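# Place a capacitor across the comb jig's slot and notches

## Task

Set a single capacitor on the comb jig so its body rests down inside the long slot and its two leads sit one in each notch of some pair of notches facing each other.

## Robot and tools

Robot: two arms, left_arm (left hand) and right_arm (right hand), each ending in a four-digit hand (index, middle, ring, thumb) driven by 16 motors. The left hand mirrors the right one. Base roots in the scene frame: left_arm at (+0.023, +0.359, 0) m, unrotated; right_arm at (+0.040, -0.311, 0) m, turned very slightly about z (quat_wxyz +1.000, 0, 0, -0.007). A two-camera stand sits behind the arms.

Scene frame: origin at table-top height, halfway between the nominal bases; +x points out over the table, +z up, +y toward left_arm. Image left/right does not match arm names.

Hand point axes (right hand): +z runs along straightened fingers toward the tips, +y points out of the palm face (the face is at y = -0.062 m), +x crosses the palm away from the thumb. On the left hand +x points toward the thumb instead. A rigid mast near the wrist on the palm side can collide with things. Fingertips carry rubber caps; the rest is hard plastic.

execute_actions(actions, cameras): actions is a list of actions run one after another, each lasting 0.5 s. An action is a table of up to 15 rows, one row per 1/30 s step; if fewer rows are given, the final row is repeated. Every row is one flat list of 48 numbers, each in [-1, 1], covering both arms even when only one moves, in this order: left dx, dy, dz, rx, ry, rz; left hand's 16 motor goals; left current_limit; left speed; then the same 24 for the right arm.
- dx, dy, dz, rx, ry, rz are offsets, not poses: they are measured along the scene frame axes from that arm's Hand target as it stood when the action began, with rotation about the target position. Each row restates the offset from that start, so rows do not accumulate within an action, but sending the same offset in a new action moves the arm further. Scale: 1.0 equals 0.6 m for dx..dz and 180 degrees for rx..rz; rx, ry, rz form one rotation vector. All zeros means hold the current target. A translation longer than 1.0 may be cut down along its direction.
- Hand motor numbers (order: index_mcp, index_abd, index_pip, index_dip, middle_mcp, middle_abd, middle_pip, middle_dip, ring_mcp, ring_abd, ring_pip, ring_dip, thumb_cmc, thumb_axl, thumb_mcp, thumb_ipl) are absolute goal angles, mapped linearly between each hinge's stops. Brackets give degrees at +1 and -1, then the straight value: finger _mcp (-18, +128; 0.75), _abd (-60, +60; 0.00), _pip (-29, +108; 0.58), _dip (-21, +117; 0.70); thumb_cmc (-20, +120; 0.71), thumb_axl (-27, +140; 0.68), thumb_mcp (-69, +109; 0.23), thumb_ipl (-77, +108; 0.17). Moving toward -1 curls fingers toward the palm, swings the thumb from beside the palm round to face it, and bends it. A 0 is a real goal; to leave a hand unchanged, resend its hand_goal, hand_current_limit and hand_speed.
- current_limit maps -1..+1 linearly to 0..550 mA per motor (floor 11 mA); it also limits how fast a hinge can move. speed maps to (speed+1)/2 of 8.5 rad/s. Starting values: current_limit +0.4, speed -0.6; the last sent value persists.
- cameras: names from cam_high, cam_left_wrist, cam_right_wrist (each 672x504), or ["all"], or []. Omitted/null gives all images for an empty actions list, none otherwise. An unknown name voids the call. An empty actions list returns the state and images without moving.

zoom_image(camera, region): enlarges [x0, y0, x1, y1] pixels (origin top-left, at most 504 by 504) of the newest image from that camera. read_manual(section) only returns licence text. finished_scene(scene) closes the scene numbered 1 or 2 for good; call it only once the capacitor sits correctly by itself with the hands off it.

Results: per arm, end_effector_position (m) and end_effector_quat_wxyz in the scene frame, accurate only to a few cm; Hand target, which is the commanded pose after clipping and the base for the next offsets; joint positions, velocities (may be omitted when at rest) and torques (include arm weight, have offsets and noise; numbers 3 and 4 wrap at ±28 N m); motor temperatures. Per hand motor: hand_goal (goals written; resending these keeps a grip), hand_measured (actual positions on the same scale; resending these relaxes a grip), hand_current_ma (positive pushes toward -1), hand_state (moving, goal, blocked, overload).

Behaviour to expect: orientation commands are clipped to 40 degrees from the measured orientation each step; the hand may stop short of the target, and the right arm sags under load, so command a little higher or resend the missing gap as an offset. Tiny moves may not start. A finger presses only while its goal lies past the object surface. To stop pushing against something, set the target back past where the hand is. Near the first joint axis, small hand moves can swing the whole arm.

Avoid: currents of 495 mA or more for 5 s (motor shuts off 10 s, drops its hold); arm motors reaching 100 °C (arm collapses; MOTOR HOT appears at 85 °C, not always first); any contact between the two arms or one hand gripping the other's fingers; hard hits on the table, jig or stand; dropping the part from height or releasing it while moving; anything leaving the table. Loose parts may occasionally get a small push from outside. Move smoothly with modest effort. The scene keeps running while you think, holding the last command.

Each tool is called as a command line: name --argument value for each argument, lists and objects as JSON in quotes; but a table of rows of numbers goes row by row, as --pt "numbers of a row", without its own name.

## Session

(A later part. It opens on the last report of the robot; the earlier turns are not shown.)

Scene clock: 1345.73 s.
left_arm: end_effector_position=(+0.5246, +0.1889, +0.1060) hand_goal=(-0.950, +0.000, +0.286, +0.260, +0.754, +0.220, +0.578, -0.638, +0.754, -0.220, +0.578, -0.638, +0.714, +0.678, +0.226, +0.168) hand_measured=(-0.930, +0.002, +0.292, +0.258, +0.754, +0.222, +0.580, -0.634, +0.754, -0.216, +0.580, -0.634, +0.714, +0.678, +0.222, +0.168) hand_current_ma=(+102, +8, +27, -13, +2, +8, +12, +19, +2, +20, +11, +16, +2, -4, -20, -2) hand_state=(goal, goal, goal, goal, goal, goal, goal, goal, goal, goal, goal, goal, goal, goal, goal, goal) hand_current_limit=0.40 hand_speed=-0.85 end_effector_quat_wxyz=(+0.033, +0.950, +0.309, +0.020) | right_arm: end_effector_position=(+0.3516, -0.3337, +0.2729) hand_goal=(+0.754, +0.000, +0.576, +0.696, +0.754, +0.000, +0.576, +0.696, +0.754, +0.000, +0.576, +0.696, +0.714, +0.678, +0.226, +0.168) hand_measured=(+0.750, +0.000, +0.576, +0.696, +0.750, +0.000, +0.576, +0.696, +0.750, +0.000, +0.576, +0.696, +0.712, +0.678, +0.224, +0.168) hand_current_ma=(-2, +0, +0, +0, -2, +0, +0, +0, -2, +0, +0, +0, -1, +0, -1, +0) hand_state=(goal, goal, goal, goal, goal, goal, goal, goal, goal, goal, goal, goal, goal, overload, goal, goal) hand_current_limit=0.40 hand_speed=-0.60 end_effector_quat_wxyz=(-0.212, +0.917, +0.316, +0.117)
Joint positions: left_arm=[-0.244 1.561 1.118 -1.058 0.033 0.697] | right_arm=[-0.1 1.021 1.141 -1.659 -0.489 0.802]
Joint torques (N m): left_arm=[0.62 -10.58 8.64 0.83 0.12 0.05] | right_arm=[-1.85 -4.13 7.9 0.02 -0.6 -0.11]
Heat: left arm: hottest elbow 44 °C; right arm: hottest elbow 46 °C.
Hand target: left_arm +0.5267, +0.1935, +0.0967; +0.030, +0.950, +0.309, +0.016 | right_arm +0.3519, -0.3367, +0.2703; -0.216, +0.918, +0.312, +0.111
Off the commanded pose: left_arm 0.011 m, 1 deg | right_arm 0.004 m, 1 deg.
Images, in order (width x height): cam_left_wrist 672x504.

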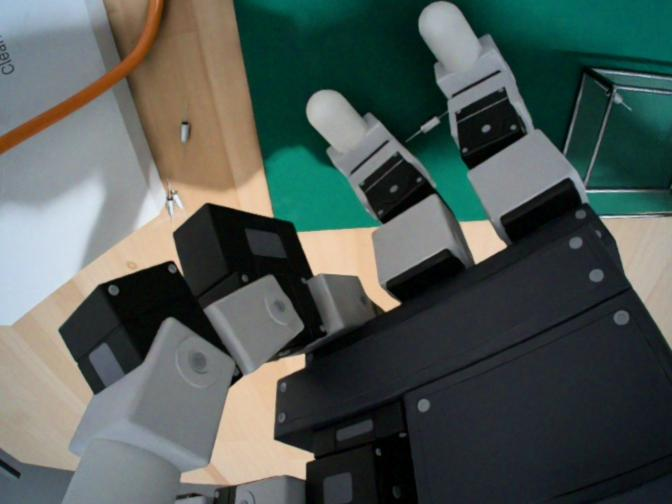

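execute_actions --actions '[[[-0.0067,0.001,-0.011,0,0,0,-0.95,0,0.285,0.26,0.753,0.22,0.577,-0.638,0.753,-0.22,0.577,-0.638,0.714,0.678,0.226,0.168,0.4,-0.85,0,0,0,0,0,0,0.754,0,0.576,0.696,0.754,0,0.576,0.696,0.754,0,0.576,0.696,0.714,0.678,0.226,0.168,0.4,-0.6]]]' --cameras '["cam_left_wrist"]'

zoom_image --camera "cam_left_wrist" --region '[320, 0, 560, 180]'

Scene clock: 1365.03 s.
left_arm: end_effector_position=(+0.5218, +0.1896, +0.0998) hand_goal=(-0.950, +0.000, +0.286, +0.260, +0.754, +0.220, +0.578, -0.638, +0.754, -0.220, +0.578, -0.638, +0.714, +0.678, +0.226, +0.168) hand_measured=(-0.930, +0.002, +0.292, +0.258, +0.756, +0.220, +0.582, -0.634, +0.754, -0.216, +0.580, -0.634, +0.714, +0.678, +0.222, +0.168) hand_current_ma=(+102, +8, +27, -13, +7, +1, +16, +19, +2, +20, +11, +16, +2, -4, -20, -2) hand_state=(goal, goal, goal, goal, goal, goal, goal, goal, goal, goal, goal, goal, goal, goal, goal, goal) hand_current_limit=0.40 hand_speed=-0.85 end_effector_quat_wxyz=(+0.033, +0.950, +0.308, +0.021) | right_arm: end_effector_position=(+0.3516, -0.3337, +0.2729) hand_goal=(+0.754, +0.000, +0.576, +0.696, +0.754, +0.000, +0.576, +0.696, +0.754, +0.000, +0.576, +0.696, +0.714, +0.678, +0.226, +0.168) hand_measured=(+0.750, +0.000, +0.576, +0.696, +0.750, +0.000, +0.576, +0.696, +0.750, +0.000, +0.576, +0.696, +0.712, +0.678, +0.224, +0.168) hand_current_ma=(-2, +0, +0, +0, -2, +0, +0, +0, -2, +0, +0, +0, -1, +0, -1, +0) hand_state=(goal, goal, goal, goal, goal, goal, goal, goal, goal, goal, goal, goal, goal, overload, goal, goal) hand_current_limit=0.40 hand_speed=-0.60 end_effector_quat_wxyz=(-0.212, +0.917, +0.316, +0.117)
Joint positions: left_arm=[-0.244 1.561 1.1 -1.04 0.033 0.697] | right_arm=[-0.1 1.021 1.141 -1.659 -0.489 0.802]
Joint torques (N m): left_arm=[0.56 -10.58 8.24 0.9 0.13 0.01] | right_arm=[-1.61 -4.25 7.84 -0.02 -0.58 -0.11]
Heat: left arm: hottest elbow 44 °C; right arm: hottest elbow 46 °C.
Hand target: left_arm +0.5225, +0.1941, +0.0900; +0.030, +0.950, +0.309, +0.015 | right_arm +0.3519, -0.3367, +0.2703; -0.216, +0.918, +0.312, +0.111
Off the commanded pose: left_arm 0.011 m, 1 deg | right_arm 0.004 m, 1 deg.
Images, in order (width x height): cam_left_wrist 672x504.

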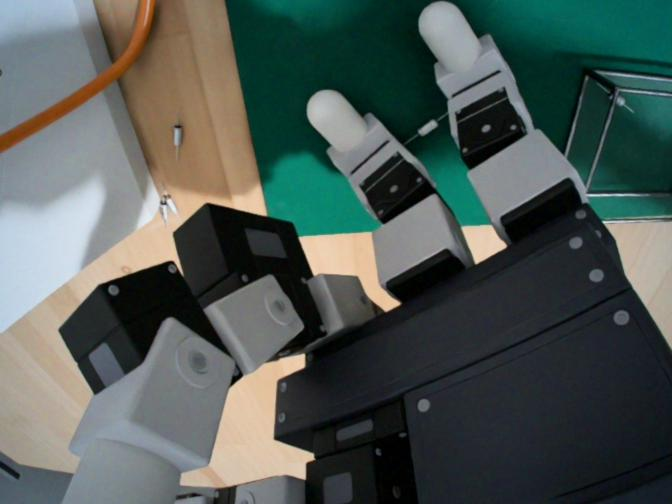

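Scaled by 2.100 from the camera's 672x504 image, which has a finer 960x720 frame.

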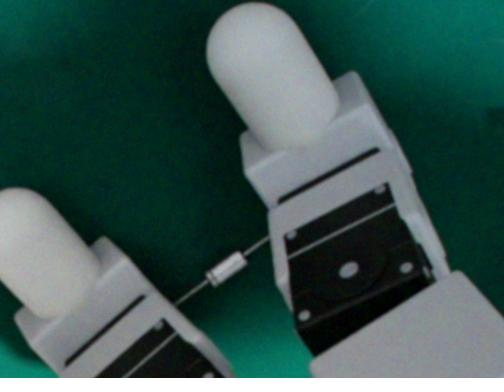

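execute_actions --actions '[[[-0.001,0.0,-0.003,0.0018,-0.0025,0,-0.95,0,0.285,0.26,0.753,0.2,0.577,-0.638,0.753,-0.2,0.577,-0.638,0.714,0.678,0.226,0.168,0.4,-0.85,0,0,0,0,0,0,0.754,0,0.576,0.696,0.754,0,0.576,0.696,0.754,0,0.576,0.696,0.714,0.678,0.226,0.168,0.4,-0.6]]]' --cameras '["cam_left_wrist"]'

zoom_image --camera "cam_left_wrist" --region '[320, 0, 560, 180]'

Scene clock: 1378.27 s.
left_arm: end_effector_position=(+0.5230, +0.1895, +0.1000) hand_goal=(-0.950, +0.000, +0.286, +0.260, +0.754, +0.200, +0.578, -0.638, +0.754, -0.200, +0.578, -0.638, +0.714, +0.678, +0.226, +0.168) hand_measured=(-0.930, +0.002, +0.292, +0.258, +0.760, +0.200, +0.584, -0.634, +0.756, -0.202, +0.580, -0.634, +0.714, +0.678, +0.222, +0.168) hand_current_ma=(+102, +8, +27, -13, +35, -3, +30, +19, +9, -11, +11, +16, +2, -4, -20, -2) hand_state=(goal, goal, goal, goal, goal, goal, goal, goal, goal, goal, goal, goal, goal, goal, goal, goal) hand_current_limit=0.40 hand_speed=-0.85 end_effector_quat_wxyz=(+0.034, +0.950, +0.308, +0.023) | right_arm: end_effector_position=(+0.3516, -0.3337, +0.2729) hand_goal=(+0.754, +0.000, +0.576, +0.696, +0.754, +0.000, +0.576, +0.696, +0.754, +0.000, +0.576, +0.696, +0.714, +0.678, +0.226, +0.168) hand_measured=(+0.750, +0.000, +0.576, +0.696, +0.750, +0.000, +0.576, +0.696, +0.750, +0.000, +0.576, +0.696, +0.712, +0.678, +0.224, +0.168) hand_current_ma=(-2, +0, +0, +0, -2, +0, +0, +0, -2, +0, +0, +0, -1, +0, -1, +0) hand_state=(goal, goal, goal, goal, goal, goal, goal, goal, goal, goal, goal, goal, goal, overload, goal, goal) hand_current_limit=0.40 hand_speed=-0.60 end_effector_quat_wxyz=(-0.212, +0.917, +0.316, +0.117)
Joint positions: left_arm=[-0.244 1.561 1.099 -1.033 0.032 0.697] | right_arm=[-0.1 1.021 1.141 -1.659 -0.489 0.802]
Joint torques (N m): left_arm=[0.44 -10.93 7.66 1.14 -0.15 -0.01] | right_arm=[-2.02 -4.31 7.94 0.12 -0.59 -0.08]
Heat: left arm: hottest elbow 43 °C; right arm: hottest elbow 46 °C.
Hand target: left_arm +0.5220, +0.1941, +0.0882; +0.029, +0.950, +0.309, +0.020 | right_arm +0.3519, -0.3367, +0.2703; -0.216, +0.918, +0.312, +0.111
Off the commanded pose: left_arm 0.013 m, 1 deg | right_arm 0.004 m, 1 deg.
Images, in order (width x height): cam_left_wrist 672x504.

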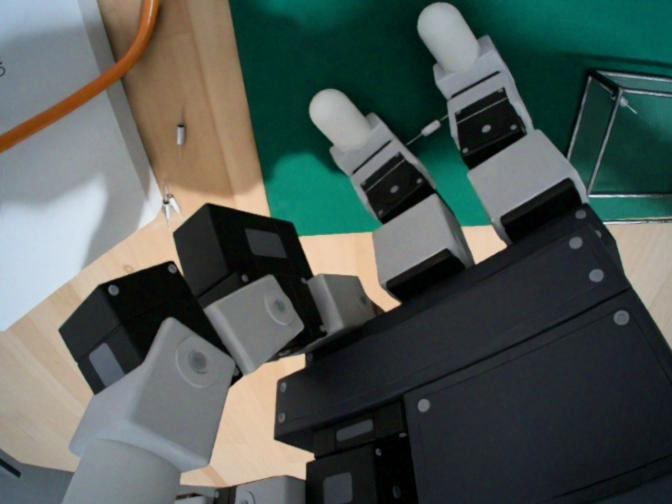

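Scaled by 2.100 from the camera's 672x504 image, which has a finer 960x720 frame.

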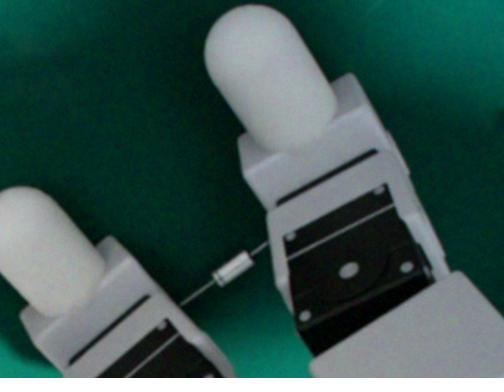

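execute_actions --actions '[[[0,0,0.001,0,0,0,-0.95,0,0.285,0.26,0.753,0.15,0.577,-0.638,0.753,-0.12,0.577,-0.638,0.714,0.678,0.226,0.168,0.4,-0.85,0,0,0,0,0,0,0.754,0,0.576,0.696,0.754,0,0.576,0.696,0.754,0,0.576,0.696,0.714,0.678,0.226,0.168,0.4,-0.6]],[[0,0,0,0,0,0,-0.95,0,0.285,0.26,0.753,0.125,0.577,-0.638,0.753,-0.107,0.577,-0.638,0.714,0.678,0.226,0.168,0.4,-0.85,0,0,0,0,0,0,0.754,0,0.576,0.696,0.754,0,0.576,0.696,0.754,0,0.576,0.696,0.714,0.678,0.226,0.168,0.4,-0.6]]]' --cameras '["cam_left_wrist"]'

zoom_image --camera "cam_left_wrist" --region '[360, 60, 480, 150]'

Scene clock: 1394.80 s.
left_arm: end_effector_position=(+0.5240, +0.1896, +0.1002) hand_goal=(-0.950, +0.000, +0.286, +0.260, +0.754, +0.126, +0.578, -0.638, +0.754, -0.106, +0.578, -0.638, +0.714, +0.678, +0.226, +0.168) hand_measured=(-0.930, +0.002, +0.292, +0.258, +0.760, +0.142, +0.584, -0.634, +0.756, -0.120, +0.580, -0.634, +0.714, +0.678, +0.222, +0.168) hand_current_ma=(+102, +8, +27, -13, +36, +74, +30, +19, +11, -64, +11, +16, +2, -4, -20, -2) hand_state=(goal, goal, goal, goal, goal, goal, goal, goal, goal, goal, goal, goal, goal, goal, goal, goal) hand_current_limit=0.40 hand_speed=-0.85 end_effector_quat_wxyz=(+0.034, +0.950, +0.308, +0.025) | right_arm: end_effector_position=(+0.3516, -0.3337, +0.2729) hand_goal=(+0.754, +0.000, +0.576, +0.696, +0.754, +0.000, +0.576, +0.696, +0.754, +0.000, +0.576, +0.696, +0.714, +0.678, +0.226, +0.168) hand_measured=(+0.750, +0.000, +0.576, +0.696, +0.750, +0.000, +0.576, +0.696, +0.750, +0.000, +0.576, +0.696, +0.712, +0.678, +0.224, +0.168) hand_current_ma=(-2, +0, +0, +0, -2, +0, +0, +0, -2, +0, +0, +0, -1, +0, -1, +0) hand_state=(goal, goal, goal, goal, goal, goal, goal, goal, goal, goal, goal, goal, goal, overload, goal, goal) hand_current_limit=0.40 hand_speed=-0.60 end_effector_quat_wxyz=(-0.212, +0.917, +0.316, +0.117)
Joint positions: left_arm=[-0.244 1.561 1.099 -1.029 0.03 0.697] | right_arm=[-0.1 1.021 1.141 -1.659 -0.489 0.802]
Joint torques (N m): left_arm=[0.38 -10.93 7.75 0.95 -0.07 -0.02] | right_arm=[-1.96 -4.19 7.94 -0.01 -0.6 -0.09]
Motor temperatures (°C): left_arm=[25 31 42 27 28 27] | right_arm=[27 26 46 28 27 27]
Heat: left arm: hottest elbow 42 °C; right arm: hottest elbow 46 °C.
Hand target: left_arm +0.5220, +0.1941, +0.0888; +0.029, +0.950, +0.309, +0.020 | right_arm +0.3519, -0.3367, +0.2703; -0.216, +0.918, +0.312, +0.111
Off the commanded pose: left_arm 0.012 m, 1 deg | right_arm 0.004 m, 1 deg.
Images, in order (width x height): cam_left_wrist 672x504.

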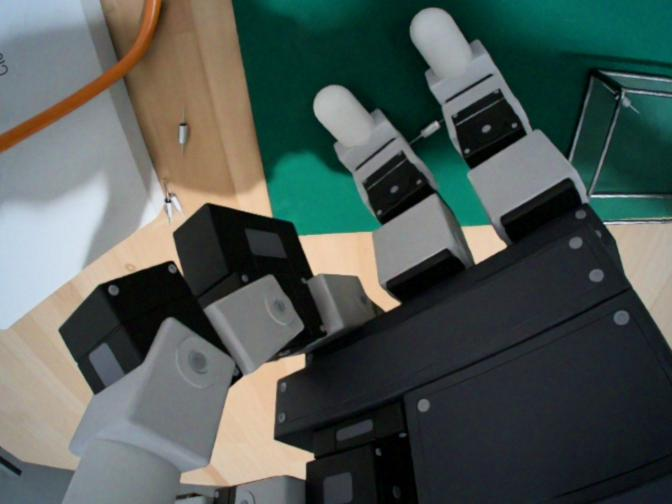

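Scaled by 4.200 from the camera's 672x504 image, which has a finer 960x720 frame.

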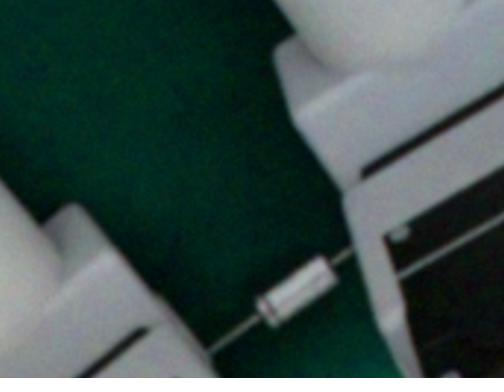

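execute_actions --actions '[[[0,0,0,0,0,0,-0.95,0,0.285,0.26,0.753,0.105,0.577,-0.638,0.753,-0.095,0.577,-0.638,0.714,0.678,0.226,0.168,0.4,-0.85,0,0,0,0,0,0,0.754,0,0.576,0.696,0.754,0,0.576,0.696,0.754,0,0.576,0.696,0.714,0.678,0.226,0.168,0.4,-0.6]]]' --cameras '["cam_left_wrist"]'

zoom_image --camera "cam_left_wrist" --region '[360, 60, 480, 150]'

execute_actions --actions '[[[0,0,0,0,0,0,-0.95,0,0.285,0.26,0.753,0.085,0.577,-0.638,0.753,-0.08,0.577,-0.638,0.714,0.678,0.226,0.168,0.4,-0.85,0,0,0,0,0,0,0.754,0,0.576,0.696,0.754,0,0.576,0.696,0.754,0,0.576,0.696,0.714,0.678,0.226,0.168,0.4,-0.6]]]' --cameras '["cam_left_wrist"]'

zoom_image --camera "cam_left_wrist" --region '[360, 60, 480, 150]'

Scene clock: 1407.57 s.
left_arm: end_effector_position=(+0.5240, +0.1896, +0.1002) hand_goal=(-0.950, +0.000, +0.286, +0.260, +0.754, +0.106, +0.578, -0.638, +0.754, -0.094, +0.578, -0.638, +0.714, +0.678, +0.226, +0.168) hand_measured=(-0.930, +0.002, +0.292, +0.258, +0.760, +0.126, +0.584, -0.634, +0.756, -0.112, +0.580, -0.634, +0.714, +0.678, +0.222, +0.168) hand_current_ma=(+102, +8, +27, -13, +36, +86, +30, +19, +11, -78, +11, +16, +2, -4, -20, -2) hand_state=(goal, goal, goal, goal, goal, goal, goal, goal, goal, goal, goal, goal, goal, goal, goal, goal) hand_current_limit=0.40 hand_speed=-0.85 end_effector_quat_wxyz=(+0.034, +0.950, +0.308, +0.025) | right_arm: end_effector_position=(+0.3516, -0.3337, +0.2729) hand_goal=(+0.754, +0.000, +0.576, +0.696, +0.754, +0.000, +0.576, +0.696, +0.754, +0.000, +0.576, +0.696, +0.714, +0.678, +0.226, +0.168) hand_measured=(+0.750, +0.000, +0.576, +0.696, +0.750, +0.000, +0.576, +0.696, +0.750, +0.000, +0.576, +0.696, +0.712, +0.678, +0.224, +0.168) hand_current_ma=(-2, +0, +0, +0, -2, +0, +0, +0, -2, +0, +0, +0, -1, +0, -1, +0) hand_state=(goal, goal, goal, goal, goal, goal, goal, goal, goal, goal, goal, goal, goal, overload, goal, goal) hand_current_limit=0.40 hand_speed=-0.60 end_effector_quat_wxyz=(-0.212, +0.917, +0.316, +0.117)
Joint positions: left_arm=[-0.244 1.561 1.099 -1.029 0.03 0.697] | right_arm=[-0.1 1.021 1.141 -1.659 -0.489 0.802]
Joint torques (N m): left_arm=[0.32 -10.99 7.72 0.92 -0.07 -0.01] | right_arm=[-1.9 -4.19 7.88 -0.01 -0.62 -0.11]
Heat: left arm: hottest elbow 42 °C; right arm: hottest elbow 46 °C.
Hand target: left_arm +0.5220, +0.1941, +0.0888; +0.029, +0.950, +0.309, +0.020 | right_arm +0.3519, -0.3367, +0.2703; -0.216, +0.918, +0.312, +0.111
Off the commanded pose: left_arm 0.012 m, 1 deg | right_arm 0.004 m, 1 deg.
Images, in order (width x height): cam_left_wrist 672x504.

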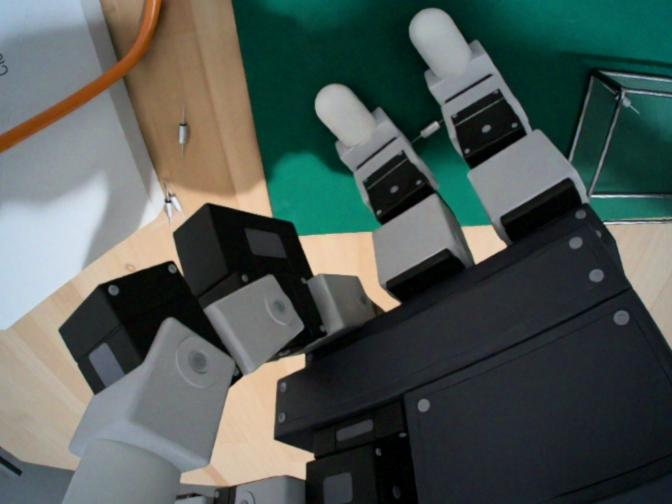

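Scaled by 4.200 from the camera's 672x504 image, which has a finer 960x720 frame.

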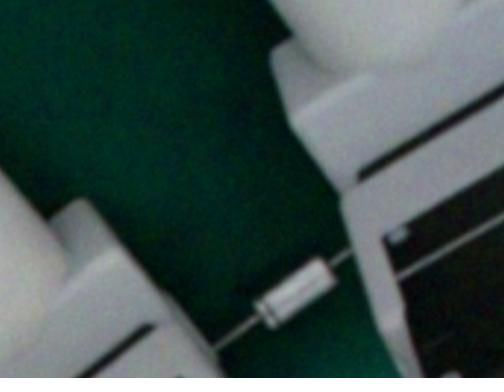

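Scene clock: 1408.27 s.
left_arm: end_effector_position=(+0.5240, +0.1896, +0.1002) hand_goal=(-0.950, +0.000, +0.286, +0.260, +0.754, +0.086, +0.578, -0.638, +0.754, -0.080, +0.578, -0.638, +0.714, +0.678, +0.226, +0.168) hand_measured=(-0.930, +0.002, +0.292, +0.258, +0.760, +0.114, +0.584, -0.634, +0.756, -0.108, +0.580, -0.634, +0.714, +0.678, +0.222, +0.168) hand_current_ma=(+102, +8, +27, -13, +35, +126, +30, +19, +11, -119, +11, +16, +2, -4, -20, -2) hand_state=(goal, goal, goal, goal, goal, blocked, goal, goal, goal, blocked, goal, goal, goal, goal, goal, goal) hand_current_limit=0.40 hand_speed=-0.85 end_effector_quat_wxyz=(+0.034, +0.950, +0.308, +0.025) | right_arm: end_effector_position=(+0.3516, -0.3337, +0.2729) hand_goal=(+0.754, +0.000, +0.576, +0.696, +0.754, +0.000, +0.576, +0.696, +0.754, +0.000, +0.576, +0.696, +0.714, +0.678, +0.226, +0.168) hand_measured=(+0.750, +0.000, +0.576, +0.696, +0.750, +0.000, +0.576, +0.696, +0.750, +0.000, +0.576, +0.696, +0.712, +0.678, +0.224, +0.168) hand_current_ma=(-2, +0, +0, +0, -2, +0, +0, +0, -2, +0, +0, +0, -1, +0, -1, +0) hand_state=(goal, goal, goal, goal, goal, goal, goal, goal, goal, goal, goal, goal, goal, overload, goal, goal) hand_current_limit=0.40 hand_speed=-0.60 end_effector_quat_wxyz=(-0.212, +0.917, +0.316, +0.117)
Joint positions: left_arm=[-0.244 1.561 1.099 -1.029 0.03 0.697] | right_arm=[-0.1 1.021 1.141 -1.659 -0.489 0.802]
Joint torques (N m): left_arm=[0.38 -11.05 7.72 0.95 -0.07 -0.02] | right_arm=[-1.73 -3.78 7.79 0.09 -0.59 -0.1]
Heat: left arm: hottest elbow 42 °C; right arm: hottest elbow 46 °C.
Hand target: left_arm +0.5220, +0.1941, +0.0888; +0.029, +0.950, +0.309, +0.020 | right_arm +0.3519, -0.3367, +0.2703; -0.216, +0.918, +0.312, +0.111
Off the commanded pose: left_arm 0.012 m, 1 deg | right_arm 0.004 m, 1 deg.
Images, in order (width x height): cam_left_wrist 672x504.

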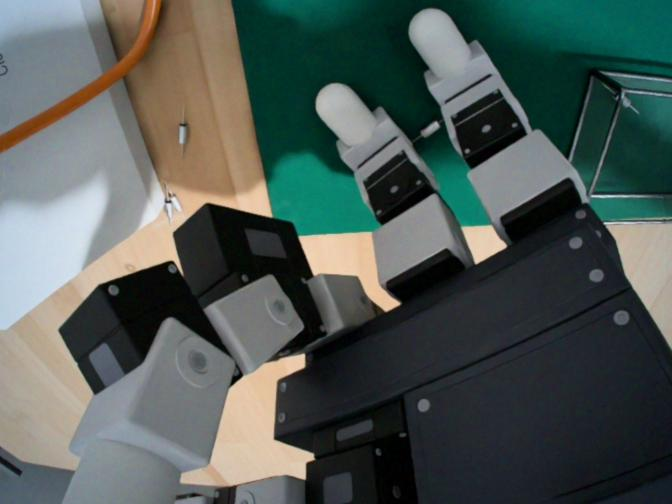

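Scaled by 4.200 from the camera's 672x504 image, which has a finer 960x720 frame.

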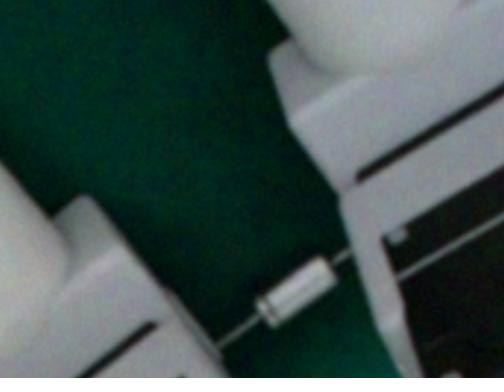

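execute_actions --actions '[[[0,0,0,0,0,0,-0.95,0,0.285,0.26,0.753,0.07,0.577,-0.638,0.753,-0.065,0.577,-0.638,0.714,0.678,0.226,0.168,0.4,-0.85,0,0,0,0,0,0,0.754,0,0.576,0.696,0.754,0,0.576,0.696,0.754,0,0.576,0.696,0.714,0.678,0.226,0.168,0.4,-0.6]]]' --cameras '["cam_left_wrist"]'

zoom_image --camera "cam_left_wrist" --region '[360, 60, 480, 150]'

execute_actions --actions '[[[0,0,0,0,0,0,-0.95,0,0.285,0.26,0.753,0.058,0.577,-0.638,0.753,-0.053,0.577,-0.638,0.714,0.678,0.226,0.168,0.4,-0.85,0,0,0,0,0,0,0.754,0,0.576,0.696,0.754,0,0.576,0.696,0.754,0,0.576,0.696,0.714,0.678,0.226,0.168,0.4,-0.6]]]' --cameras '["cam_left_wrist"]'

zoom_image --camera "cam_left_wrist" --region '[360, 60, 480, 150]'

Scene clock: 1420.90 s.
left_arm: end_effector_position=(+0.5240, +0.1896, +0.1002) hand_goal=(-0.950, +0.000, +0.286, +0.260, +0.754, +0.070, +0.578, -0.638, +0.754, -0.064, +0.578, -0.638, +0.714, +0.678, +0.226, +0.168) hand_measured=(-0.930, +0.002, +0.292, +0.258, +0.760, +0.108, +0.584, -0.634, +0.756, -0.102, +0.580, -0.634, +0.714, +0.678, +0.222, +0.168) hand_current_ma=(+102, +8, +27, -13, +35, +164, +30, +19, +11, -164, +11, +16, +2, -4, -20, -2) hand_state=(goal, goal, goal, goal, goal, blocked, goal, goal, goal, blocked, goal, goal, goal, goal, goal, goal) hand_current_limit=0.40 hand_speed=-0.85 end_effector_quat_wxyz=(+0.034, +0.950, +0.308, +0.025) | right_arm: end_effector_position=(+0.3516, -0.3337, +0.2729) hand_goal=(+0.754, +0.000, +0.576, +0.696, +0.754, +0.000, +0.576, +0.696, +0.754, +0.000, +0.576, +0.696, +0.714, +0.678, +0.226, +0.168) hand_measured=(+0.750, +0.000, +0.576, +0.696, +0.750, +0.000, +0.576, +0.696, +0.750, +0.000, +0.576, +0.696, +0.712, +0.678, +0.224, +0.168) hand_current_ma=(-2, +0, +0, +0, -2, +0, +0, +0, -2, +0, +0, +0, -1, +0, -1, +0) hand_state=(goal, goal, goal, goal, goal, goal, goal, goal, goal, goal, goal, goal, goal, overload, goal, goal) hand_current_limit=0.40 hand_speed=-0.60 end_effector_quat_wxyz=(-0.212, +0.917, +0.316, +0.117)
Joint positions: left_arm=[-0.244 1.561 1.099 -1.029 0.03 0.697] | right_arm=[-0.1 1.021 1.141 -1.659 -0.489 0.802]
Joint torques (N m): left_arm=[0.38 -10.93 7.73 0.95 -0.07 -0.01] | right_arm=[-2.02 -4.01 7.92 0.08 -0.58 -0.12]
Heat: left arm: hottest elbow 41 °C; right arm: hottest elbow 46 °C.
Hand target: left_arm +0.5220, +0.1941, +0.0888; +0.029, +0.950, +0.309, +0.020 | right_arm +0.3519, -0.3367, +0.2703; -0.216, +0.918, +0.312, +0.111
Off the commanded pose: left_arm 0.012 m, 1 deg | right_arm 0.004 m, 1 deg.
Images, in order (width x height): cam_left_wrist 672x504.

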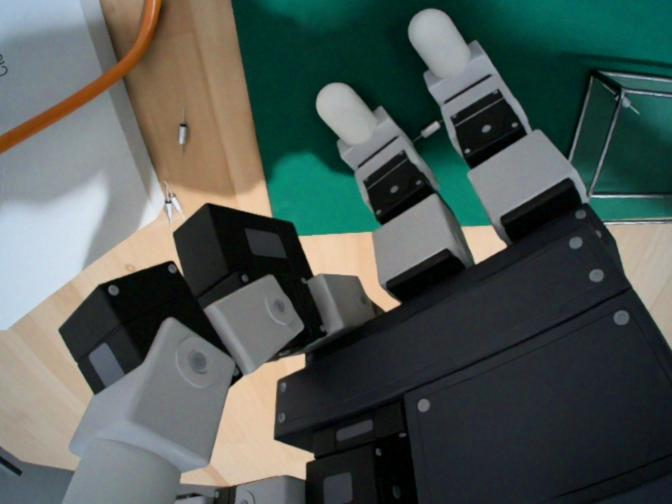

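Scaled by 4.200 from the camera's 672x504 image, which has a finer 960x720 frame.

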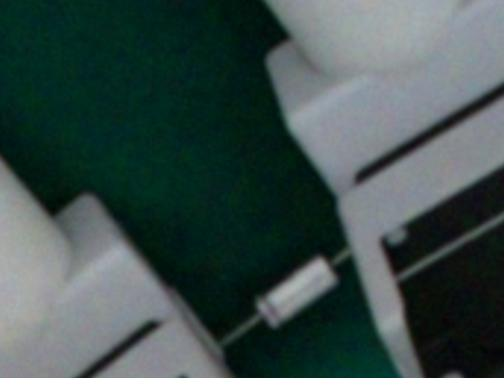

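Scene clock: 1421.60 s.
left_arm: end_effector_position=(+0.5240, +0.1896, +0.1002) hand_goal=(-0.950, +0.000, +0.286, +0.260, +0.754, +0.058, +0.578, -0.638, +0.754, -0.052, +0.578, -0.638, +0.714, +0.678, +0.226, +0.168) hand_measured=(-0.930, +0.002, +0.292, +0.258, +0.760, +0.102, +0.584, -0.634, +0.756, -0.098, +0.580, -0.634, +0.714, +0.678, +0.222, +0.168) hand_current_ma=(+102, +8, +27, -13, +35, +194, +30, +19, +11, -196, +11, +16, +2, -4, -20, -2) hand_state=(goal, goal, goal, goal, goal, blocked, goal, goal, goal, blocked, goal, goal, goal, goal, goal, goal) hand_current_limit=0.40 hand_speed=-0.85 end_effector_quat_wxyz=(+0.034, +0.950, +0.308, +0.025) | right_arm: end_effector_position=(+0.3516, -0.3337, +0.2729) hand_goal=(+0.754, +0.000, +0.576, +0.696, +0.754, +0.000, +0.576, +0.696, +0.754, +0.000, +0.576, +0.696, +0.714, +0.678, +0.226, +0.168) hand_measured=(+0.750, +0.000, +0.576, +0.696, +0.750, +0.000, +0.576, +0.696, +0.750, +0.000, +0.576, +0.696, +0.712, +0.678, +0.224, +0.168) hand_current_ma=(-2, +0, +0, +0, -2, +0, +0, +0, -2, +0, +0, +0, -1, +0, -1, +0) hand_state=(goal, goal, goal, goal, goal, goal, goal, goal, goal, goal, goal, goal, goal, overload, goal, goal) hand_current_limit=0.40 hand_speed=-0.60 end_effector_quat_wxyz=(-0.212, +0.917, +0.316, +0.117)
Joint positions: left_arm=[-0.244 1.561 1.099 -1.029 0.03 0.697] | right_arm=[-0.1 1.021 1.141 -1.659 -0.489 0.802]
Joint torques (N m): left_arm=[0.44 -10.99 7.73 0.94 -0.06 -0.01] | right_arm=[-1.61 -4.07 7.83 0.1 -0.6 -0.12]
Heat: left arm: hottest elbow 41 °C; right arm: hottest elbow 46 °C.
Hand target: left_arm +0.5220, +0.1941, +0.0888; +0.029, +0.950, +0.309, +0.020 | right_arm +0.3519, -0.3367, +0.2703; -0.216, +0.918, +0.312, +0.111
Off the commanded pose: left_arm 0.012 m, 1 deg | right_arm 0.004 m, 1 deg.
Images, in order (width x height): cam_left_wrist 672x504.

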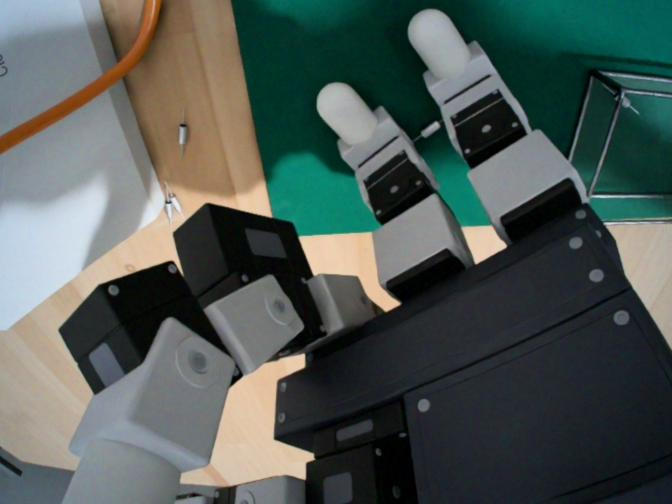

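Scaled by 4.200 from the camera's 672x504 image, which has a finer 960x720 frame.

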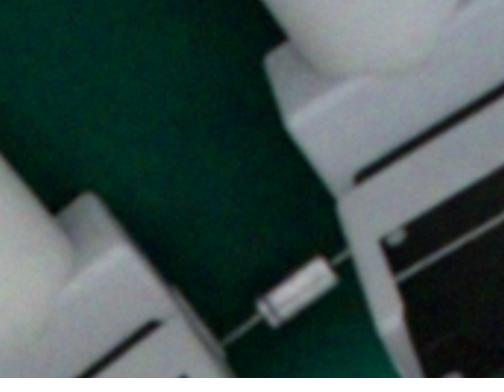

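execute_actions --actions '[[[0.005,-0.0017,0.01,0,0,0,-0.95,0,0.285,0.26,0.753,0.058,0.577,-0.638,0.753,-0.053,0.577,-0.638,0.714,0.678,0.226,0.168,0.4,-0.85,0,0,0,0,0,0,0.754,0,0.576,0.696,0.754,0,0.576,0.696,0.754,0,0.576,0.696,0.714,0.678,0.226,0.168,0.4,-0.6]],[[0.005,-0.0017,0.012,0,0,0,-0.95,0,0.285,0.26,0.753,0.058,0.577,-0.638,0.753,-0.053,0.577,-0.638,0.714,0.678,0.226,0.168,0.4,-0.85,0,0,0,0,0,0,0.754,0,0.576,0.696,0.754,0,0.576,0.696,0.754,0,0.576,0.696,0.714,0.678,0.226,0.168,0.4,-0.6]]]' --cameras '["cam_left_wrist"]'

zoom_image --camera "cam_left_wrist" --region '[360, 60, 480, 150]'

execute_actions --actions '[[[0.005,-0.0017,0.012,0,0,0,-0.95,0,0.285,0.26,0.753,0.058,0.577,-0.638,0.753,-0.053,0.577,-0.638,0.714,0.678,0.226,0.168,0.4,-0.85,0,0,0,0,0,0,0.754,0,0.576,0.696,0.754,0,0.576,0.696,0.754,0,0.576,0.696,0.714,0.678,0.226,0.168,0.4,-0.6]],[[0.005,-0.0017,0.012,0,0,0,-0.95,0,0.285,0.26,0.753,0.058,0.577,-0.638,0.753,-0.053,0.577,-0.638,0.714,0.678,0.226,0.168,0.4,-0.85,0,0,0,0,0,0,0.754,0,0.576,0.696,0.754,0,0.576,0.696,0.754,0,0.576,0.696,0.714,0.678,0.226,0.168,0.4,-0.6]]]' --cameras '["cam_left_wrist"]'

zoom_image --camera "cam_left_wrist" --region '[360, 60, 480, 150]'

Scene clock: 1440.00 s.
left_arm: end_effector_position=(+0.5212, +0.1902, +0.0991) hand_goal=(-0.950, +0.000, +0.286, +0.260, +0.754, +0.058, +0.578, -0.638, +0.754, -0.052, +0.578, -0.638, +0.714, +0.678, +0.226, +0.168) hand_measured=(-0.930, +0.002, +0.292, +0.258, +0.750, +0.102, +0.582, -0.634, +0.752, -0.090, +0.580, -0.634, +0.714, +0.678, +0.222, +0.168) hand_current_ma=(+102, +8, +27, -13, -17, +194, +19, +19, -6, -164, +10, +16, +2, -4, -20, -2) hand_state=(goal, goal, goal, goal, goal, blocked, goal, goal, goal, blocked, goal, goal, goal, goal, goal, goal) hand_current_limit=0.40 hand_speed=-0.85 end_effector_quat_wxyz=(+0.031, +0.951, +0.308, +0.020) | right_arm: end_effector_position=(+0.3516, -0.3337, +0.2729) hand_goal=(+0.754, +0.000, +0.576, +0.696, +0.754, +0.000, +0.576, +0.696, +0.754, +0.000, +0.576, +0.696, +0.714, +0.678, +0.226, +0.168) hand_measured=(+0.750, +0.000, +0.576, +0.696, +0.750, +0.000, +0.576, +0.696, +0.750, +0.000, +0.576, +0.696, +0.712, +0.678, +0.224, +0.168) hand_current_ma=(-2, +0, +0, +0, -2, +0, +0, +0, -2, +0, +0, +0, -1, +0, -1, +0) hand_state=(goal, goal, goal, goal, goal, goal, goal, goal, goal, goal, goal, goal, goal, overload, goal, goal) hand_current_limit=0.40 hand_speed=-0.60 end_effector_quat_wxyz=(-0.212, +0.917, +0.316, +0.117)
Joint positions: left_arm=[-0.244 1.561 1.099 -1.041 0.03 0.697] | right_arm=[-0.1 1.021 1.141 -1.659 -0.489 0.802]
Joint torques (N m): left_arm=[0.26 -10.99 10.67 -0.06 -0.07 -0.03] | right_arm=[-1.96 -4.13 7.9 0.02 -0.6 -0.12]
Heat: left arm: hottest elbow 41 °C; right arm: hottest elbow 45 °C.
Hand target: left_arm +0.5279, +0.1921, +0.1020; +0.029, +0.950, +0.309, +0.020 | right_arm +0.3519, -0.3367, +0.2703; -0.216, +0.918, +0.312, +0.111
Off the commanded pose: left_arm 0.008 m, 0 deg | right_arm 0.004 m, 1 deg.
Images, in order (width x height): cam_left_wrist 672x504.

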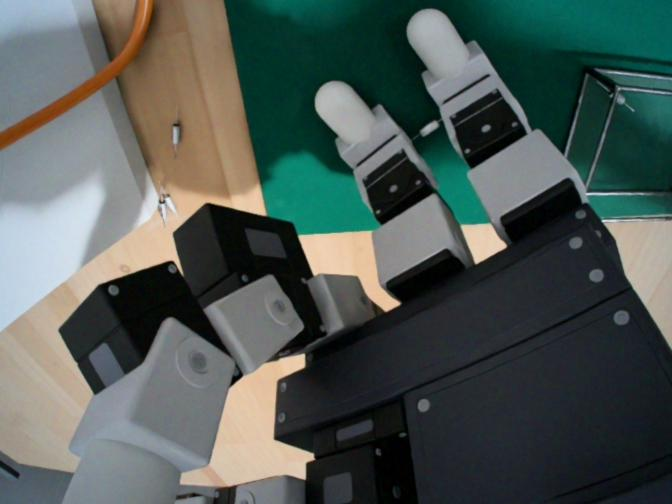

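Scaled by 4.200 from the camera's 672x504 image, which has a finer 960x720 frame.

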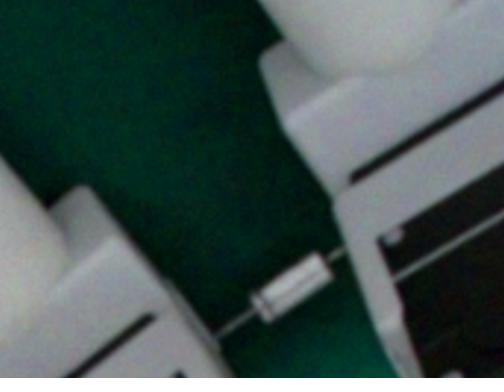

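Scene clock: 1441.20 s.
left_arm: end_effector_position=(+0.5152, +0.1918, +0.1004) hand_goal=(-0.950, +0.000, +0.286, +0.260, +0.754, +0.058, +0.578, -0.638, +0.754, -0.052, +0.578, -0.638, +0.714, +0.678, +0.226, +0.168) hand_measured=(-0.930, +0.002, +0.292, +0.258, +0.750, +0.102, +0.580, -0.634, +0.752, -0.090, +0.580, -0.634, +0.714, +0.678, +0.222, +0.168) hand_current_ma=(+102, +8, +27, -13, -16, +194, +13, +19, -6, -164, +10, +16, +2, -4, -20, -2) hand_state=(goal, goal, goal, goal, goal, blocked, goal, goal, goal, blocked, goal, goal, goal, goal, goal, goal) hand_current_limit=0.40 hand_speed=-0.85 end_effector_quat_wxyz=(+0.022, +0.951, +0.309, +0.006) | right_arm: end_effector_position=(+0.3516, -0.3337, +0.2729) hand_goal=(+0.754, +0.000, +0.576, +0.696, +0.754, +0.000, +0.576, +0.696, +0.754, +0.000, +0.576, +0.696, +0.714, +0.678, +0.226, +0.168) hand_measured=(+0.750, +0.000, +0.576, +0.696, +0.750, +0.000, +0.576, +0.696, +0.750, +0.000, +0.576, +0.696, +0.712, +0.678, +0.224, +0.168) hand_current_ma=(-2, +0, +0, +0, -2, +0, +0, +0, -2, +0, +0, +0, -1, +0, -1, +0) hand_state=(goal, goal, goal, goal, goal, goal, goal, goal, goal, goal, goal, goal, goal, overload, goal, goal) hand_current_limit=0.40 hand_speed=-0.60 end_effector_quat_wxyz=(-0.212, +0.917, +0.316, +0.117)
Joint positions: left_arm=[-0.244 1.561 1.112 -1.089 0.03 0.697] | right_arm=[-0.1 1.021 1.141 -1.659 -0.489 0.802]
Joint torques (N m): left_arm=[0.15 -11.16 12.67 0.14 -0.08 -0.04] | right_arm=[-1.79 -4.13 7.92 -0.03 -0.62 -0.12]
Heat: left arm: hottest elbow 41 °C; right arm: hottest elbow 45 °C.
Hand target: left_arm +0.5340, +0.1900, +0.1164; +0.029, +0.950, +0.309, +0.020 | right_arm +0.3519, -0.3367, +0.2703; -0.216, +0.918, +0.312, +0.111
Off the commanded pose: left_arm 0.025 m, 2 deg | right_arm 0.004 m, 1 deg.
Images, in order (width x height): cam_left_wrist 672x504.

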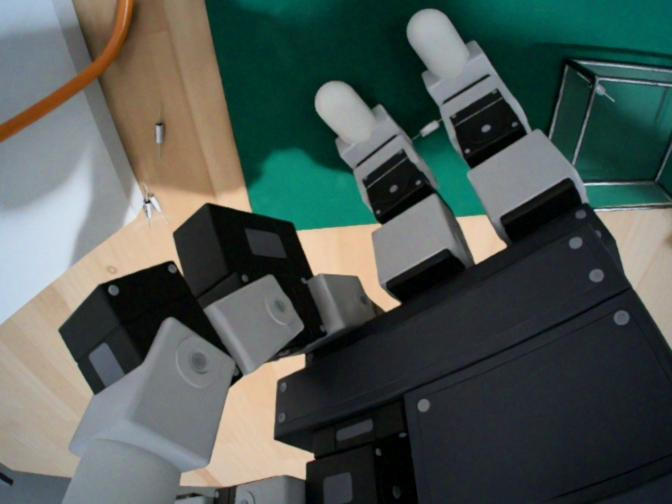

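Scaled by 4.200 from the camera's 672x504 image, which has a finer 960x720 frame.

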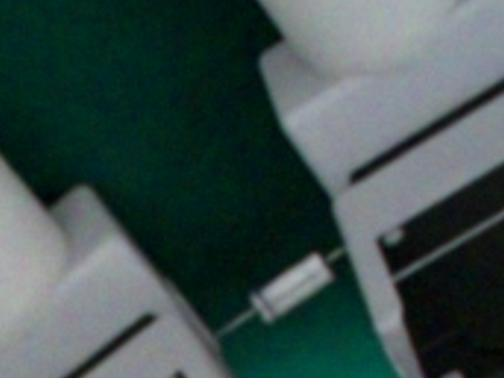

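execute_actions --actions '[[[0.006,-0.002,0.015,0,0,0,-0.95,0,0.285,0.26,0.753,0.058,0.577,-0.638,0.753,-0.05,0.577,-0.638,0.714,0.678,0.226,0.168,0.4,-0.85,0,0,0,0,0,0,0.754,0,0.576,0.696,0.754,0,0.576,0.696,0.754,0,0.576,0.696,0.714,0.678,0.226,0.168,0.4,-0.6]],[[0.006,-0.002,0.015,0,0,0,-0.95,0,0.285,0.26,0.753,0.058,0.577,-0.638,0.753,-0.05,0.577,-0.638,0.714,0.678,0.226,0.168,0.4,-0.85,0,0,0,0,0,0,0.754,0,0.576,0.696,0.754,0,0.576,0.696,0.754,0,0.576,0.696,0.714,0.678,0.226,0.168,0.4,-0.6]]]' --cameras '["cam_left_wrist"]'

zoom_image --camera "cam_left_wrist" --region '[360, 60, 480, 150]'

Scene clock: 1451.10 s.
left_arm: end_effector_position=(+0.5232, +0.1897, +0.1185) hand_goal=(-0.950, +0.000, +0.286, +0.260, +0.754, +0.058, +0.578, -0.638, +0.754, -0.050, +0.578, -0.638, +0.714, +0.678, +0.226, +0.168) hand_measured=(-0.930, +0.002, +0.292, +0.258, +0.752, +0.102, +0.580, -0.634, +0.752, -0.090, +0.580, -0.634, +0.714, +0.678, +0.222, +0.168) hand_current_ma=(+102, +8, +27, -13, -15, +194, +12, +19, -6, -173, +10, +16, +2, -4, -20, -2) hand_state=(goal, goal, goal, goal, goal, blocked, goal, goal, goal, blocked, goal, goal, goal, goal, goal, goal) hand_current_limit=0.40 hand_speed=-0.85 end_effector_quat_wxyz=(+0.022, +0.951, +0.309, +0.006) | right_arm: end_effector_position=(+0.3516, -0.3337, +0.2729) hand_goal=(+0.754, +0.000, +0.576, +0.696, +0.754, +0.000, +0.576, +0.696, +0.754, +0.000, +0.576, +0.696, +0.714, +0.678, +0.226, +0.168) hand_measured=(+0.750, +0.000, +0.576, +0.696, +0.750, +0.000, +0.576, +0.696, +0.750, +0.000, +0.576, +0.696, +0.712, +0.678, +0.224, +0.168) hand_current_ma=(-2, +0, +0, +0, -2, +0, +0, +0, -2, +0, +0, +0, -1, +0, -1, +0) hand_state=(goal, goal, goal, goal, goal, goal, goal, goal, goal, goal, goal, goal, goal, overload, goal, goal) hand_current_limit=0.40 hand_speed=-0.60 end_effector_quat_wxyz=(-0.212, +0.917, +0.316, +0.117)
Joint positions: left_arm=[-0.244 1.561 1.164 -1.14 0.03 0.697] | right_arm=[-0.1 1.021 1.141 -1.659 -0.489 0.802]
Joint torques (N m): left_arm=[0.03 -11.34 12.88 0.12 -0.08 -0.05] | right_arm=[-1.55 -4.19 7.91 0.05 -0.62 -0.1]
Heat: left arm: hottest elbow 43 °C; right arm: hottest elbow 45 °C.
Hand target: left_arm +0.5411, +0.1876, +0.1344; +0.029, +0.950, +0.309, +0.020 | right_arm +0.3519, -0.3367, +0.2703; -0.216, +0.918, +0.312, +0.111
Off the commanded pose: left_arm 0.024 m, 2 deg | right_arm 0.004 m, 1 deg.
Images, in order (width x height): cam_left_wrist 672x504.

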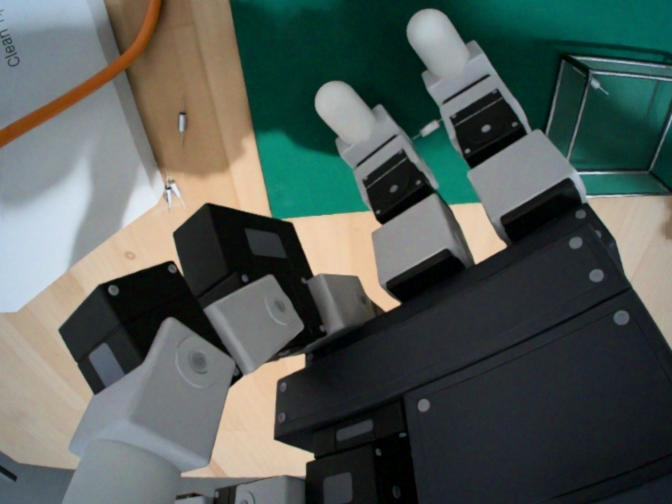

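Scaled by 4.200 from the camera's 672x504 image, which has a finer 960x720 frame.

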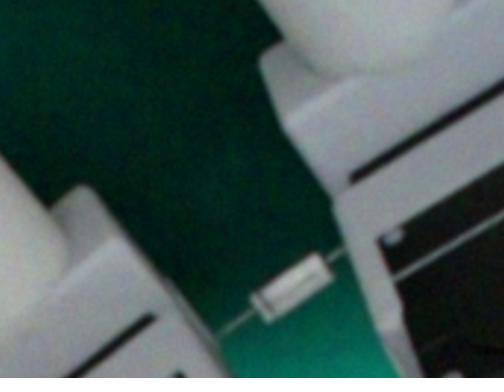

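execute_actions --actions '[[[0.006,-0.002,0.03,0,0,0.03,-0.95,0,0.285,0.26,0.753,0.058,0.577,-0.638,0.753,-0.05,0.577,-0.638,0.714,0.678,0.226,0.168,0.4,-0.85,0,0,0,0,0,0,0.754,0,0.576,0.696,0.754,0,0.576,0.696,0.754,0,0.576,0.696,0.714,0.678,0.226,0.168,0.4,-0.6]],[[-0.005,-0.01,0.025,0,0,0.08,-0.95,0,0.285,0.26,0.753,0.058,0.577,-0.638,0.753,-0.05,0.577,-0.638,0.714,0.678,0.226,0.168,0.4,-0.85,0,0,0,0,0,0,0.754,0,0.576,0.696,0.754,0,0.576,0.696,0.754,0,0.576,0.696,0.714,0.678,0.226,0.168,0.4,-0.6]],[[-0.012,-0.012,0.01,0,0,0.09,-0.95,0,0.285,0.26,0.753,0.058,0.577,-0.638,0.753,-0.05,0.577,-0.638,0.714,0.678,0.226,0.168,0.4,-0.85,0,0,0,0,0,0,0.754,0,0.576,0.696,0.754,0,0.576,0.696,0.754,0,0.576,0.696,0.714,0.678,0.226,0.168,0.4,-0.6]],[[-0.012,-0.012,0.0,0,0,0.09,-0.95,0,0.285,0.26,0.753,0.058,0.577,-0.638,0.753,-0.05,0.577,-0.638,0.714,0.678,0.226,0.168,0.4,-0.85,0,0,0,0,0,0,0.754,0,0.576,0.696,0.754,0,0.576,0.696,0.754,0,0.576,0.696,0.714,0.678,0.226,0.168,0.4,-0.6]],[[-0.01,-0.01,0.0,0,0,0.09,-0.95,0,0.285,0.26,0.753,0.058,0.577,-0.638,0.753,-0.05,0.577,-0.638,0.714,0.678,0.226,0.168,0.4,-0.85,0,0,0,0,0,0,0.754,0,0.576,0.696,0.754,0,0.576,0.696,0.754,0,0.576,0.696,0.714,0.678,0.226,0.168,0.4,-0.6]]]' --cameras '["cam_left_wrist", "cam_high"]'

zoom_image --camera "cam_left_wrist" --region '[360, 40, 500, 180]'

Scene clock: 1493.77 s.
left_arm: end_effector_position=(+0.5082, +0.1715, +0.1625) hand_goal=(-0.950, +0.000, +0.286, +0.260, +0.754, +0.058, +0.578, -0.638, +0.754, -0.050, +0.578, -0.638, +0.714, +0.678, +0.226, +0.168) hand_measured=(-0.930, +0.002, +0.292, +0.258, +0.752, +0.102, +0.580, -0.634, +0.752, -0.090, +0.580, -0.634, +0.714, +0.678, +0.222, +0.168) hand_current_ma=(+102, +8, +27, -13, -14, +193, +12, +19, -6, -172, +10, +16, +2, -4, -20, -2) hand_state=(goal, goal, goal, goal, goal, blocked, goal, goal, goal, blocked, goal, goal, goal, goal, goal, goal) hand_current_limit=0.40 hand_speed=-0.85 end_effector_quat_wxyz=(+0.002, +0.614, +0.789, +0.030) | right_arm: end_effector_position=(+0.3516, -0.3337, +0.2729) hand_goal=(+0.754, +0.000, +0.576, +0.696, +0.754, +0.000, +0.576, +0.696, +0.754, +0.000, +0.576, +0.696, +0.714, +0.678, +0.226, +0.168) hand_measured=(+0.750, +0.000, +0.576, +0.696, +0.750, +0.000, +0.576, +0.696, +0.750, +0.000, +0.576, +0.696, +0.712, +0.678, +0.224, +0.168) hand_current_ma=(-2, +0, +0, +0, -2, +0, +0, +0, -2, +0, +0, +0, -1, +0, -1, +0) hand_state=(goal, goal, goal, goal, goal, goal, goal, goal, goal, goal, goal, goal, goal, overload, goal, goal) hand_current_limit=0.40 hand_speed=-0.60 end_effector_quat_wxyz=(-0.212, +0.917, +0.316, +0.117)
Joint positions: left_arm=[-0.534 1.592 1.319 -1.285 -0.058 -0.781] | right_arm=[-0.1 1.021 1.141 -1.659 -0.489 0.802]
Joint torques (N m): left_arm=[-0.85 -11.22 13.31 -0.01 -0.38 -0.17] | right_arm=[-1.61 -4.01 7.83 0.05 -0.59 -0.11]
Heat: left arm: hottest elbow 44 °C; right arm: hottest elbow 45 °C.
Hand target: left_arm +0.5214, +0.1600, +0.1734; +0.012, +0.612, +0.790, +0.033 | right_arm +0.3519, -0.3367, +0.2703; -0.216, +0.918, +0.312, +0.111
Off the commanded pose: left_arm 0.021 m, 1 deg | right_arm 0.004 m, 1 deg.
Images, in order (width x height): cam_high 672x504, cam_left_wrist 672x504.

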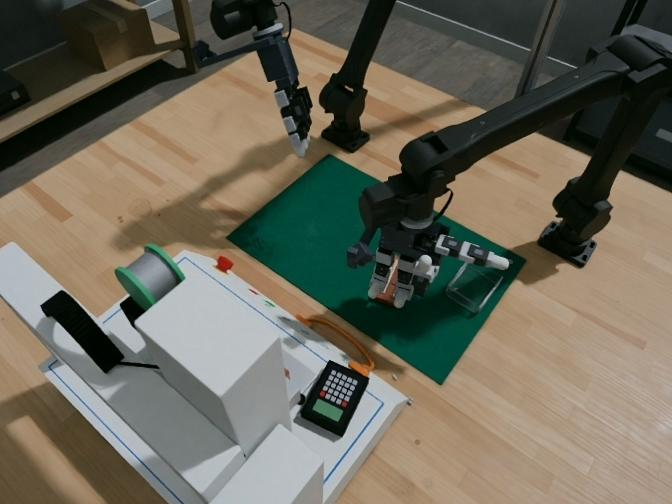

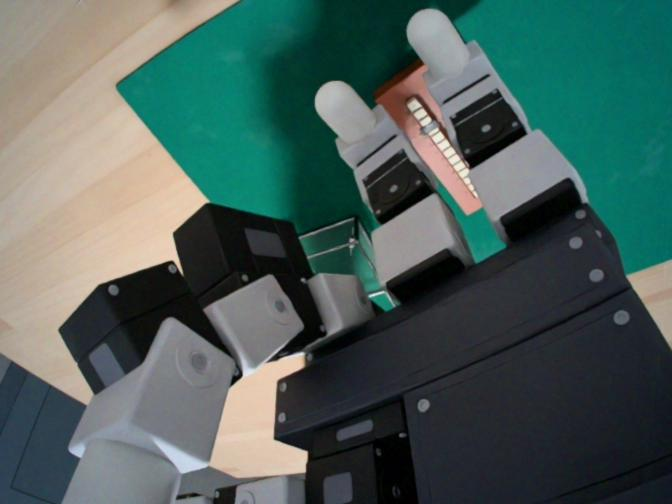

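Scaled by 3.600 from the camera's 672x504 image, which has a finer 960x720 frame.

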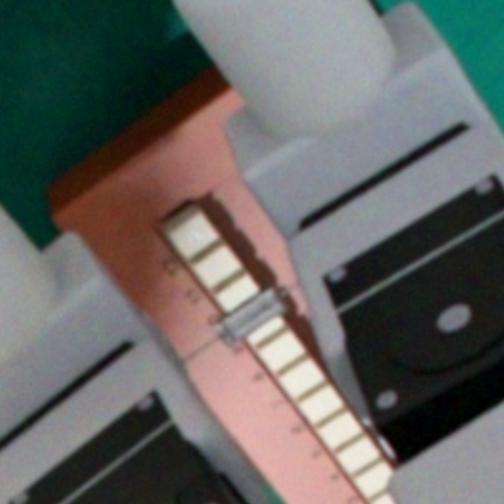

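execute_actions --actions '[]' --cameras '["cam_left_wrist","cam_high"]'

zoom_image --camera "cam_left_wrist" --region '[360, 40, 500, 180]'

Scene clock: 1532.60 s.
left_arm: end_effector_position=(+0.5082, +0.1715, +0.1625) hand_goal=(-0.950, +0.000, +0.286, +0.260, +0.754, +0.058, +0.578, -0.638, +0.754, -0.050, +0.578, -0.638, +0.714, +0.678, +0.226, +0.168) hand_measured=(-0.930, +0.002, +0.292, +0.258, +0.752, +0.102, +0.580, -0.634, +0.752, -0.090, +0.580, -0.634, +0.714, +0.678, +0.222, +0.168) hand_current_ma=(+102, +8, +27, -13, -14, +193, +12, +19, -6, -172, +10, +16, +2, -4, -20, -2) hand_state=(goal, goal, goal, goal, goal, blocked, goal, goal, goal, blocked, goal, goal, goal, goal, goal, goal) hand_current_limit=0.40 hand_speed=-0.85 end_effector_quat_wxyz=(+0.002, +0.614, +0.789, +0.030) | right_arm: end_effector_position=(+0.3516, -0.3337, +0.2729) hand_goal=(+0.754, +0.000, +0.576, +0.696, +0.754, +0.000, +0.576, +0.696, +0.754, +0.000, +0.576, +0.696, +0.714, +0.678, +0.226, +0.168) hand_measured=(+0.750, +0.000, +0.576, +0.696, +0.750, +0.000, +0.576, +0.696, +0.750, +0.000, +0.576, +0.696, +0.712, +0.678, +0.224, +0.168) hand_current_ma=(-2, +0, +0, +0, -2, +0, +0, +0, -2, +0, +0, +0, -1, +0, -1, +0) hand_state=(goal, goal, goal, goal, goal, goal, goal, goal, goal, goal, goal, goal, goal, overload, goal, goal) hand_current_limit=0.40 hand_speed=-0.60 end_effector_quat_wxyz=(-0.212, +0.917, +0.316, +0.117)
Joint positions: left_arm=[-0.534 1.592 1.319 -1.285 -0.058 -0.782] | right_arm=[-0.1 1.021 1.141 -1.659 -0.489 0.802]
Joint velocities: within noise
Joint torques (N m): left_arm=[-0.79 -11.22 13.33 -0.02 -0.38 -0.16] | right_arm=[-1.67 -4.31 7.86 0.06 -0.61 -0.12]
Motor temperatures (°C): left_arm=[25 30 48 27 28 27] | right_arm=[27 26 45 28 27 27]
Heat: left arm: hottest elbow 48 °C; right arm: hottest elbow 45 °C.
Hand target: left_arm +0.5214, +0.1600, +0.1734; +0.012, +0.612, +0.790, +0.033 | right_arm +0.3519, -0.3367, +0.2703; -0.216, +0.918, +0.312, +0.111
Off the commanded pose: left_arm 0.021 m, 1 deg | right_arm 0.004 m, 1 deg.
Images, in order (width x height): cam_high 672x504, cam_left_wrist 672x504.

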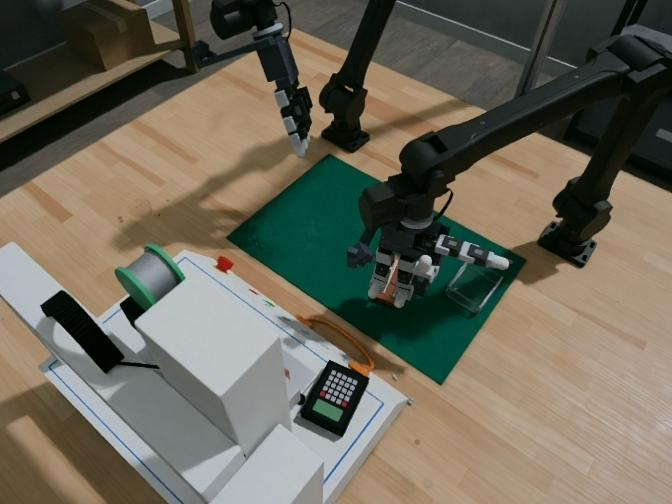

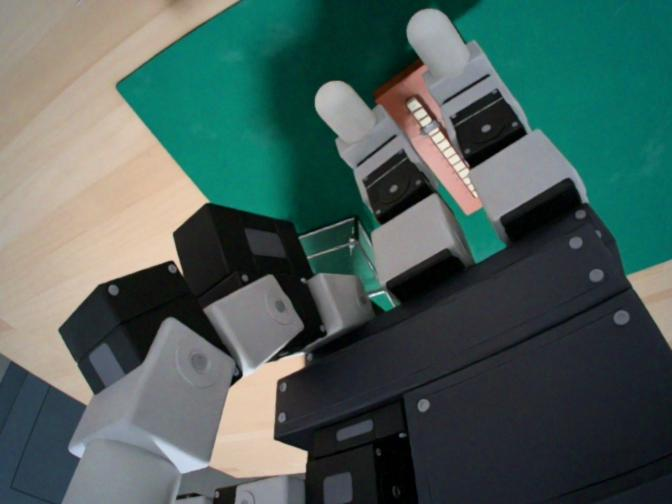

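Scaled by 3.600 from the camera's 672x504 image, which has a finer 960x720 frame.

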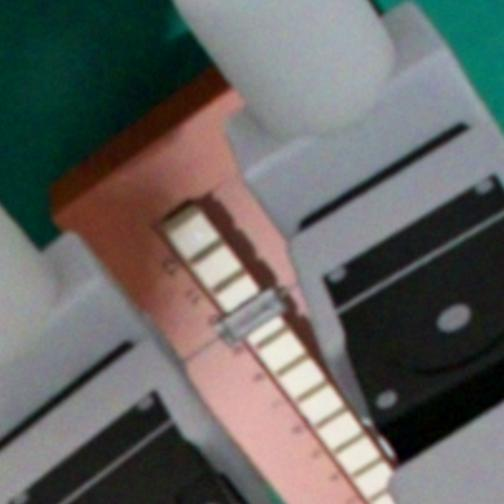

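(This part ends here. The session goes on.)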